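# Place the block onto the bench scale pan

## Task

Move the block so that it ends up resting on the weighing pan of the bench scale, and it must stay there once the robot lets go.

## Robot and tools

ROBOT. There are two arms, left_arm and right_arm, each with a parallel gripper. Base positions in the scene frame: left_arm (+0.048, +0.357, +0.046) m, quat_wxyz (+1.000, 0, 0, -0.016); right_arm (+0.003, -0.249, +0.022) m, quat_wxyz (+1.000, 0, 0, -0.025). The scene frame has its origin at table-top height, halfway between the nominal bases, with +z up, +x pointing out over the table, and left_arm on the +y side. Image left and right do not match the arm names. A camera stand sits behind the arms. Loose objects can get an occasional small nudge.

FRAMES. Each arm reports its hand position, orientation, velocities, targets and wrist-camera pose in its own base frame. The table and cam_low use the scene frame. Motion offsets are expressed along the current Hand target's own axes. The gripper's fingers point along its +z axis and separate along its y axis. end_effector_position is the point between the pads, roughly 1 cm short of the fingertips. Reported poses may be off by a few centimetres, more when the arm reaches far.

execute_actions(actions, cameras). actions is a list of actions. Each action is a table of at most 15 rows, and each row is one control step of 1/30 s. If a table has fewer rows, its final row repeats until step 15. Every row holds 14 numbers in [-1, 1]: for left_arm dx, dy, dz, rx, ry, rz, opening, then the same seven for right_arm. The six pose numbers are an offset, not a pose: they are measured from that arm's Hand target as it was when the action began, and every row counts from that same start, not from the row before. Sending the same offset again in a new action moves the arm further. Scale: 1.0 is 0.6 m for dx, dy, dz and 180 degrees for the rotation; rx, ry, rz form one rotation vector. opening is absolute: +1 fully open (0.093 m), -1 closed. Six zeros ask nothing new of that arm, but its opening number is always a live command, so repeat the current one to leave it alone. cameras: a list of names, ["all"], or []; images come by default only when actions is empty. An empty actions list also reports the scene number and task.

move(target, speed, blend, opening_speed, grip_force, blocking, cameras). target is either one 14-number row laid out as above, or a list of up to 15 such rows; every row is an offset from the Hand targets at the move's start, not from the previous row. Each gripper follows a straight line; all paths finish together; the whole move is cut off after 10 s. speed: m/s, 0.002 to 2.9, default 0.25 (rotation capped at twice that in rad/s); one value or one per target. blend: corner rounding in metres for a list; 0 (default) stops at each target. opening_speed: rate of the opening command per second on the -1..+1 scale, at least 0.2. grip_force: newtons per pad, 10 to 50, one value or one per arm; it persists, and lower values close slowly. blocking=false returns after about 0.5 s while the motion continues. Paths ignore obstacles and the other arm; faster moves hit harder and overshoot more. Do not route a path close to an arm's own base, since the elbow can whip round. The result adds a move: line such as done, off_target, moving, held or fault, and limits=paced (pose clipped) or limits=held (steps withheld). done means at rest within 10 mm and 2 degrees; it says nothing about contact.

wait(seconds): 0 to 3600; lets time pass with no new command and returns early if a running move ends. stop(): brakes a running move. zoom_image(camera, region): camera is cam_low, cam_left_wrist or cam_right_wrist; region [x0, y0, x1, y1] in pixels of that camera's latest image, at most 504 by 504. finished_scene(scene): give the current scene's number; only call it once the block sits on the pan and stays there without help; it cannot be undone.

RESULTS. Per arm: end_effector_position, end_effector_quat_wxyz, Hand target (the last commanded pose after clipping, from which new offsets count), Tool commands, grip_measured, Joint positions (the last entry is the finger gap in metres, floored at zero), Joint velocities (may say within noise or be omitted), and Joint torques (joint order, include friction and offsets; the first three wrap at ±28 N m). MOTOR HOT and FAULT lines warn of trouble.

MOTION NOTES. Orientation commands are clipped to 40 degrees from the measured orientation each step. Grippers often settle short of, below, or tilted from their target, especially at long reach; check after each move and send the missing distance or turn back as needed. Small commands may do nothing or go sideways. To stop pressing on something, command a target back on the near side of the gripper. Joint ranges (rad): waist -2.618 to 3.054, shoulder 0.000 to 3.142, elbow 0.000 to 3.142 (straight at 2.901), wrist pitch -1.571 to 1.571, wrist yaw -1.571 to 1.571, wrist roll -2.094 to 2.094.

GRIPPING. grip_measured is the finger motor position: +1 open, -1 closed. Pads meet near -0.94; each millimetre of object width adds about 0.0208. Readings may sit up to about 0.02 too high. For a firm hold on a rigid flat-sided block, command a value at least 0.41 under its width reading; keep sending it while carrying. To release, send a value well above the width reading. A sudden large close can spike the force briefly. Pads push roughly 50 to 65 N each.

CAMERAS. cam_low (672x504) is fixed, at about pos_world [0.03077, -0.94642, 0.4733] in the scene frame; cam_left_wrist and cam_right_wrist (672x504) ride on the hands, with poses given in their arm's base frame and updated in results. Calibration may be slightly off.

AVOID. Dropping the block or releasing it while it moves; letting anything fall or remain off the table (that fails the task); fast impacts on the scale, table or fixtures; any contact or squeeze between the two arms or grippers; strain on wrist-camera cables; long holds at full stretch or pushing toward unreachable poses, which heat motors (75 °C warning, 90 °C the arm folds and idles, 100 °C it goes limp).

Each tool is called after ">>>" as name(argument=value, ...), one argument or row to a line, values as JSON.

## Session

>>> execute_actions(
  actions=[],
)

Scene clock: 0.00 s.
left_arm: end_effector_position=(+0.2582, +0.0060, +0.1837) grip_measured=+1.000 end_effector_quat_wxyz=(+0.519, -0.149, +0.841, +0.037) | right_arm: end_effector_position=(+0.2336, -0.0194, +0.2170) grip_measured=+1.000 end_effector_quat_wxyz=(+0.562, -0.030, +0.826, -0.038)
Joint positions: left_arm=[-0.264 0.61 0.505 -0.43 -0.45 -0.355 0.093] | right_arm=[-0.185 0.384 0.523 -0.517 -0.143 -0.161 0.093]
Joint velocities: within noise
Joint torques (N m): no reading
Heat: left arm: 31 °C; right arm: 32 °C.
Hand target: left_arm +0.2599, +0.0057, +0.1909; +0.527, -0.151, +0.836, +0.034 | right_arm +0.2345, -0.0196, +0.2249; +0.570, -0.031, +0.820, -0.040
Tool commands: left_gripper/opening=+1.0 right_gripper/opening=+1.0
camera_calibration:
cam_left_wrist: T_world_to_cam=[[0.28487, -0.95491, 0.08362, -0.0811], [-0.74679, -0.27578, -0.60518, 0.343], [0.60096, 0.10995, -0.79168, 0.07512]] pos_world=[0.23411, 0.00889, 0.27383]
cam_right_wrist: T_world_to_cam=[[-0.0055, -0.997, 0.07722, -0.03504], [-0.70569, -0.05084, -0.7067, 0.36145], [0.7085, -0.05838, -0.70329, 0.07262]] pos_world=[0.20343, -0.01232, 0.30921]

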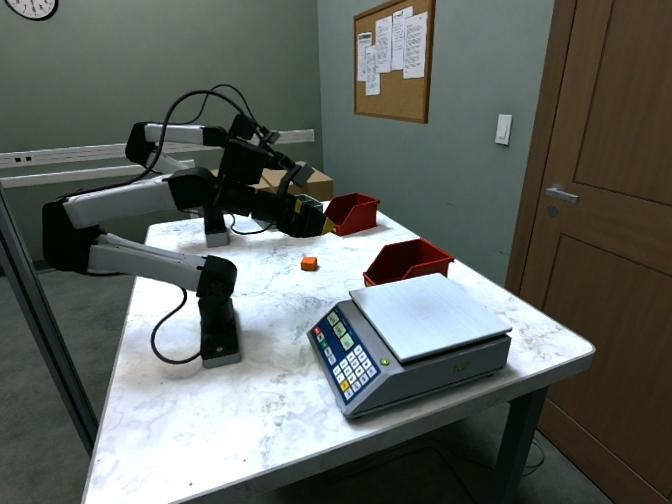

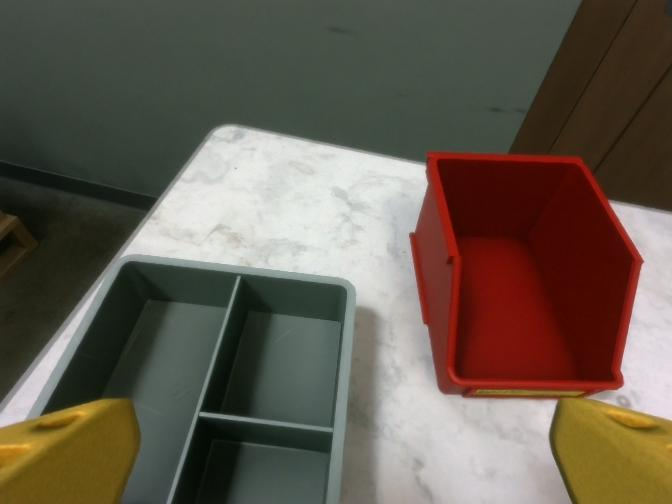

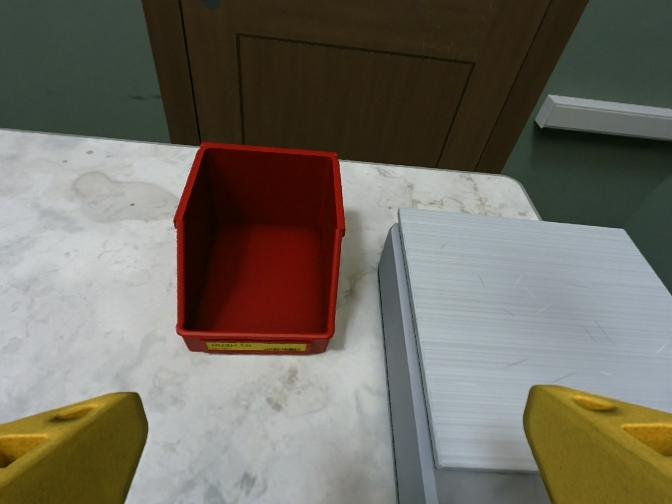

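>>> move(
  target=[0,0,0,0,0,0,1,0.078,0.379,0.112,-0.147,0.363,-0.154,1],
  speed=0.35,
  cameras=["cam_low","cam_right_wrist"],
)

Scene clock: 15.60 s.
left_arm: end_effector_position=(+0.2582, +0.0060, +0.1837) grip_measured=+1.000 end_effector_quat_wxyz=(+0.519, -0.149, +0.841, +0.037) | right_arm: end_effector_position=(+0.2777, +0.1924, +0.1282) grip_measured=+1.000 end_effector_quat_wxyz=(-0.005, -0.302, +0.953, -0.012)
Joint positions: left_arm=[-0.264 0.61 0.505 -0.43 -0.45 -0.355 0.093] | right_arm=[0.616 1.838 1.608 -1.358 0.02 0.003 0.093]
Joint torques (N m): left_arm=[-0.09 -0.34 10.26 2.39 -0.15 -0.07] | right_arm=[0.46 -6.35 9.26 0.16 -0.07 -0.18]
Heat: left arm: 35 °C; right arm: 37 °C.
Hand target: left_arm +0.2599, +0.0057, +0.1909; +0.527, -0.151, +0.836, +0.034 | right_arm +0.2802, +0.2001, +0.1351; +0.000, -0.309, +0.951, +0.000
Off the commanded pose: left_arm 0.007 m, 1 deg | right_arm 0.011 m, 2 deg.
move: off_target (right_arm)
cam_right_wrist: T_world_to_cam=[[0.55701, -0.83015, 0.02438, 0.0018], [-0.76204, -0.49921, 0.41241, 0.29891], [-0.33019, -0.2483, -0.91067, 0.3429]] pos_world=[0.34, 0.23586, 0.18895]

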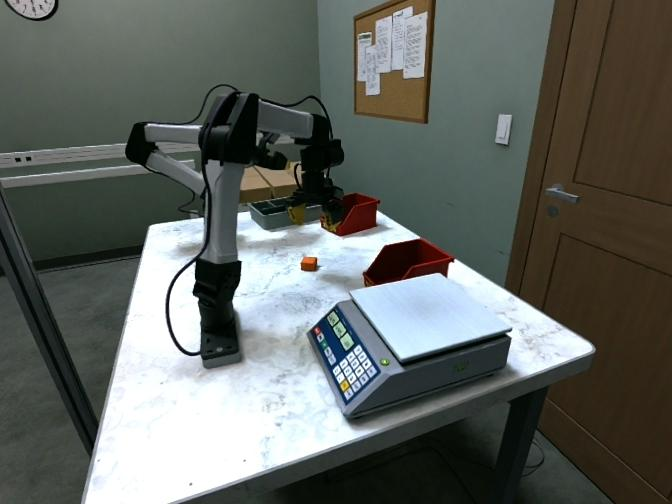

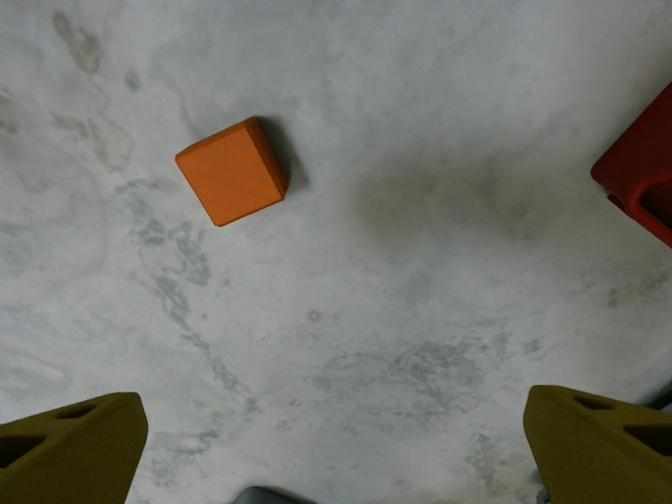

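>>> move(
  target=[0,0,0,0,0,0,1,-0.041,0.071,0.108,0,0,-0.128,1],
  cameras=["cam_right_wrist"],
)

Scene clock: 24.37 s.
left_arm: end_effector_position=(+0.2582, +0.0060, +0.1837) grip_measured=+1.000 end_effector_quat_wxyz=(+0.519, -0.149, +0.841, +0.037) | right_arm: end_effector_position=(+0.2774, +0.2456, +0.0756) grip_measured=+1.000 end_effector_quat_wxyz=(+0.003, -0.486, +0.874, -0.009)
Joint positions: left_arm=[-0.264 0.61 0.505 -0.43 -0.45 -0.355 0.093] | right_arm=[0.733 1.962 1.565 -1.171 0.019 -0.283 0.093]
Joint torques (N m): left_arm=[-0.14 -0.31 10.26 2.42 -0.16 -0.06] | right_arm=[0.32 -7.27 5.34 0.55 -0.09 -0.17]
Heat: left arm: 36 °C; right arm: 37 °C.
Hand target: left_arm +0.2599, +0.0057, +0.1909; +0.527, -0.151, +0.836, +0.034 | right_arm +0.2751, +0.2491, +0.0703; +0.000, -0.493, +0.870, +0.000
Off the commanded pose: left_arm 0.007 m, 1 deg | right_arm 0.007 m, 1 deg.
move: done
cam_right_wrist: T_world_to_cam=[[0.83747, -0.546, 0.02279, -0.10017], [-0.50831, -0.76299, 0.39934, 0.34238], [-0.20065, -0.34602, -0.91652, 0.29657]] pos_world=[0.31743, 0.30916, 0.13737]

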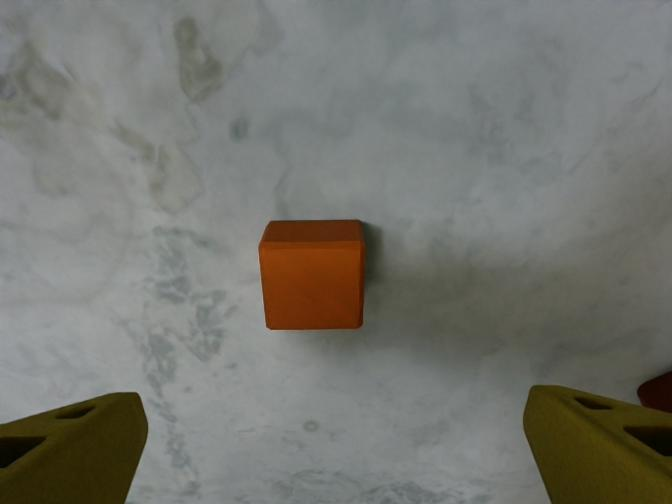

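>>> move(
  target=[
    [0,0,0,0,0,0,1,-0.005,0.008,0.134,0,0,0,1],
    [0,0,0,0,0,0,1,-0.005,0.008,0.134,0,0,0,-0.65],
  ],
  cameras=["cam_low","cam_right_wrist"],
  opening_speed=1.5,
)

Scene clock: 31.53 s.
left_arm: end_effector_position=(+0.2582, +0.0060, +0.1837) grip_measured=+1.000 end_effector_quat_wxyz=(+0.519, -0.149, +0.841, +0.037) | right_arm: end_effector_position=(+0.2745, +0.2487, -0.0085) grip_measured=-0.238 end_effector_quat_wxyz=(-0.003, -0.492, +0.871, -0.011)
Joint positions: left_arm=[-0.264 0.61 0.505 -0.43 -0.45 -0.355 0.093] | right_arm=[0.745 2.071 1.374 -0.884 0.019 -0.283 0.034]
Joint torques (N m): left_arm=[-0.02 -0.34 10.29 2.41 -0.18 -0.08] | right_arm=[0.61 -8.21 5.24 0.53 -0.09 -0.02]
Heat: left arm: 38 °C; right arm: 37 °C.
Hand target: left_arm +0.2599, +0.0057, +0.1909; +0.527, -0.151, +0.836, +0.034 | right_arm +0.2726, +0.2541, -0.0100; +0.000, -0.493, +0.870, +0.000
Off the commanded pose: left_arm 0.007 m, 1 deg | right_arm 0.006 m, 1 deg.
move: done
cam_right_wrist: T_world_to_cam=[[0.84407, -0.53587, 0.01956, -0.09845], [-0.49548, -0.76546, 0.41058, 0.37401], [-0.20505, -0.35625, -0.91161, 0.22387]] pos_world=[0.31432, 0.31328, 0.05245]

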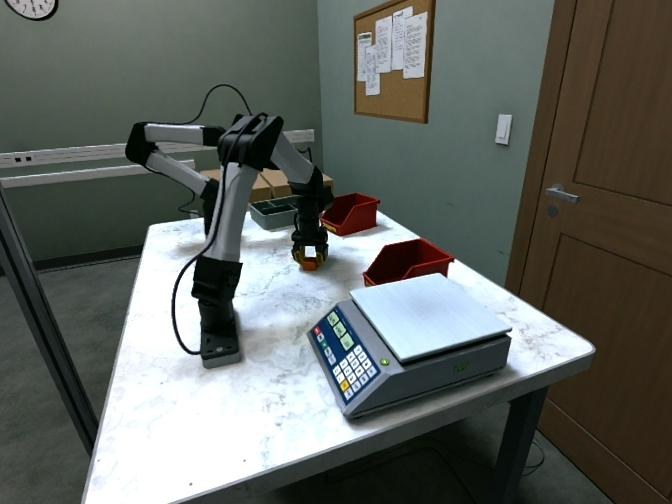

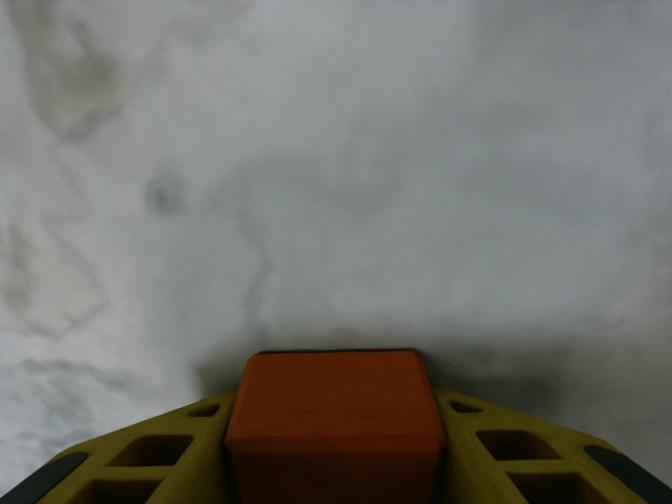

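>>> move(
  target=[
    [0,0,0,0,0,0,1,0,0,-0.267,0,0,0,-0.65],
    [0,0,0,0,0,0,1,0.554,-0.545,-0.267,0,0,0.43,-0.65],
  ],
  cameras=["cam_low","cam_right_wrist"],
  speed=0.4,
  blend=0.03,
)

>>> zoom_image(
  camera="cam_low",
  region=[330, 230, 520, 370],
)

Scene clock: 44.00 s.
left_arm: end_effector_position=(+0.2582, +0.0060, +0.1837) grip_measured=+1.000 end_effector_quat_wxyz=(+0.519, -0.149, +0.841, +0.037) | right_arm: end_effector_position=(+0.3759, -0.2015, +0.1438) grip_measured=-0.250 end_effector_quat_wxyz=(+0.007, +0.156, +0.988, -0.009)
Joint positions: left_arm=[-0.264 0.61 0.505 -0.43 -0.45 -0.355 0.093] | right_arm=[-0.487 2.207 2.208 -1.552 0.012 -0.174 0.033]
Joint torques (N m): left_arm=[-0.01 -0.32 10.28 2.42 -0.18 -0.06] | right_arm=[0.8 -8.95 9.06 0.3 -0.03 0.09]
Heat: left arm: 39 °C; right arm: 37 °C.
Hand target: left_arm +0.2599, +0.0057, +0.1909; +0.527, -0.151, +0.836, +0.034 | right_arm +0.3823, -0.1990, +0.1503; +0.000, +0.159, +0.987, +0.000
Off the commanded pose: left_arm 0.007 m, 1 deg | right_arm 0.009 m, 1 deg.
joint sent to its limit (right arm) — joint 4 (wrist pitch), lower limit. The joint targets still meet the commanded pose.
move: done
cam_right_wrist: T_world_to_cam=[[-0.3303, -0.94369, 0.0184, -0.06886], [-0.87036, 0.31206, 0.3809, 0.37953], [-0.3652, 0.1098, -0.92443, 0.37894]] pos_world=[0.44597, -0.22503, 0.20701]

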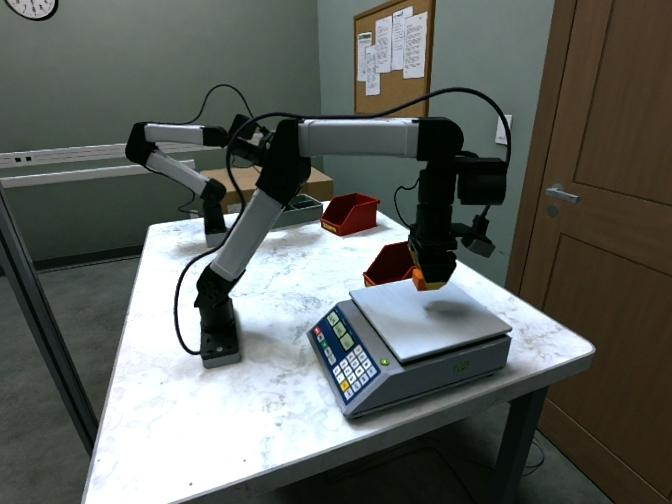

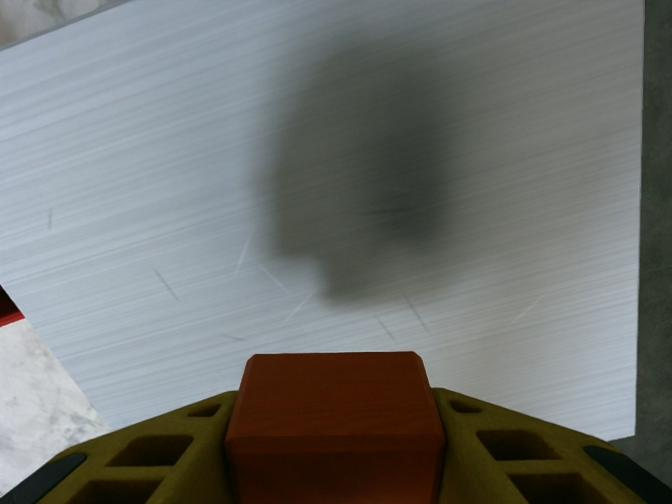

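Scaled by 2.653 from the camera's image (finer frame: 960x720).

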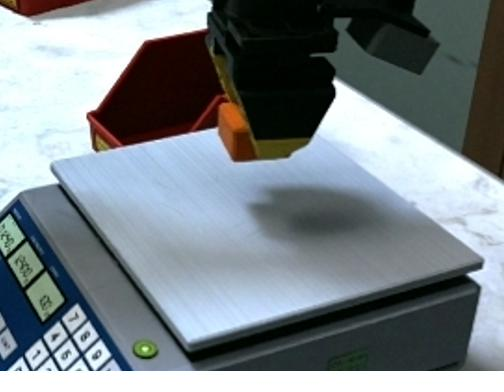

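>>> move(
  target=[
    [0,0,0,0,0,0,1,0,0,0.083,0,0,0,-0.65],
    [0,0,0,0,0,0,1,0,0,0.103,0,0,0,-0.65],
  ],
  speed=[0.12,0.02],
  cameras=["cam_low","cam_right_wrist"],
)

>>> zoom_image(
  camera="cam_low",
  region=[390, 255, 470, 315],
)

Scene clock: 49.43 s.
left_arm: end_effector_position=(+0.2582, +0.0060, +0.1837) grip_measured=+1.000 end_effector_quat_wxyz=(+0.519, -0.149, +0.841, +0.037) | right_arm: end_effector_position=(+0.3778, -0.2025, +0.0954) grip_measured=-0.250 end_effector_quat_wxyz=(-0.005, +0.157, +0.988, -0.005)
Joint positions: left_arm=[-0.264 0.61 0.505 -0.43 -0.45 -0.355 0.093] | right_arm=[-0.487 2.213 2.024 -1.387 0.012 -0.173 0.033]
Joint torques (N m): left_arm=[-0.08 -0.23 10.28 2.42 -0.18 -0.07] | right_arm=[0.79 -9.44 4.25 0.71 -0.03 0.1]
Heat: left arm: 39 °C; right arm: 38 °C.
Hand target: left_arm +0.2599, +0.0057, +0.1909; +0.527, -0.151, +0.836, +0.034 | right_arm +0.3823, -0.1990, +0.0884; +0.000, +0.159, +0.987, +0.000
Off the commanded pose: left_arm 0.007 m, 1 deg | right_arm 0.009 m, 1 deg.
move: done
cam_right_wrist: T_world_to_cam=[[-0.33099, -0.94352, 0.0146, -0.0676], [-0.86131, 0.3084, 0.40378, 0.39358], [-0.38548, 0.12107, -0.91474, 0.34412]] pos_world=[0.44927, -0.22683, 0.15686]

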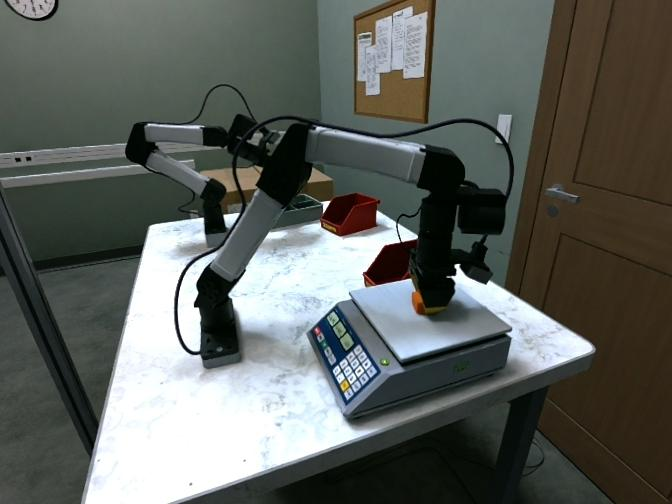

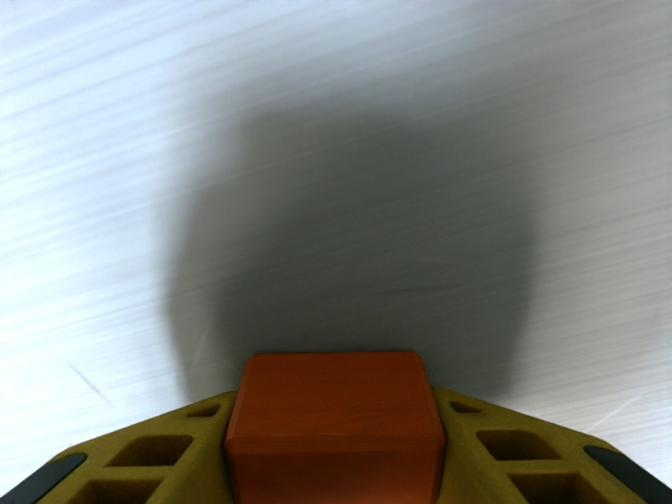

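Scaled by 6.300 from the camera's image (finer frame: 960x720).

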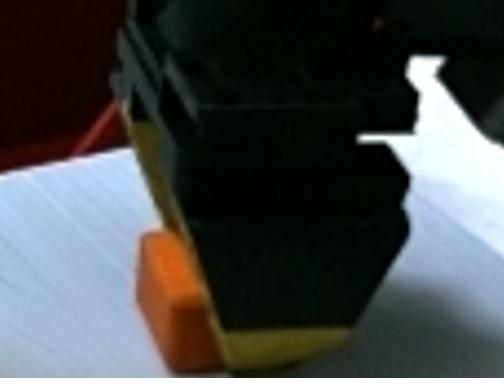

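>>> move(
  target=[
    [0,0,0,0,0,0,1,0,0,-0.008,0,0,0,-0.65],
    [0,0,0,0,0,0,1,0,0,-0.008,0,0,0,0.5],
    [0,0,0,0,0,0,1,0,0,-0.13,0,0,0,0.5],
  ],
  speed=[0.03,0.03,0.15],
  opening_speed=1.0,
  cameras=["cam_low"],
)

Scene clock: 55.93 s.
left_arm: end_effector_position=(+0.2582, +0.0060, +0.1837) grip_measured=+1.000 end_effector_quat_wxyz=(+0.519, -0.149, +0.841, +0.037) | right_arm: end_effector_position=(+0.3781, -0.2027, +0.1419) grip_measured=+0.498 end_effector_quat_wxyz=(+0.007, +0.157, +0.988, -0.009)
Joint positions: left_arm=[-0.264 0.61 0.505 -0.43 -0.45 -0.355 0.093] | right_arm=[-0.487 2.218 2.219 -1.552 0.012 -0.172 0.069]
Joint torques (N m): left_arm=[0.02 -0.28 10.28 2.42 -0.19 -0.07] | right_arm=[0.79 -13.03 8.65 0.25 -0.03 0.09]
Heat: left arm: 40 °C; right arm: 40 °C.
Hand target: left_arm +0.2599, +0.0057, +0.1909; +0.527, -0.151, +0.836, +0.034 | right_arm +0.3822, -0.1990, +0.1664; +0.000, +0.159, +0.987, +0.000
Off the commanded pose: left_arm 0.007 m, 1 deg | right_arm 0.025 m, 1 deg.
joint sent to its limit (right arm) — joint 4 (wrist pitch), lower limit. The joint targets are off in orientation, not in position.
move: off_target (right_arm)

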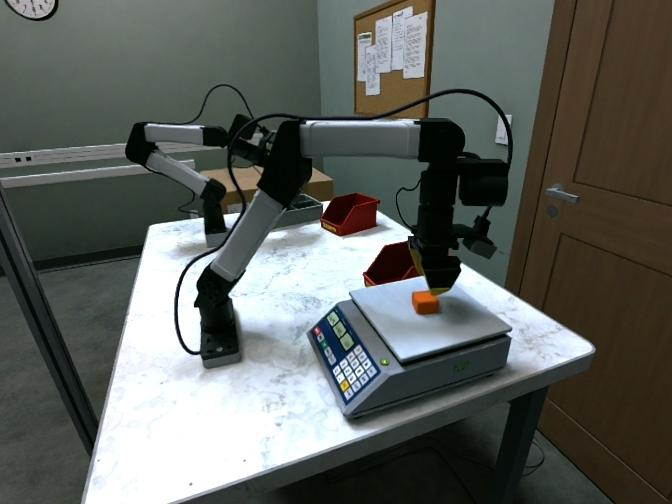

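>>> finished_scene(
  scene=2,
)

The scene is finished: the task was done.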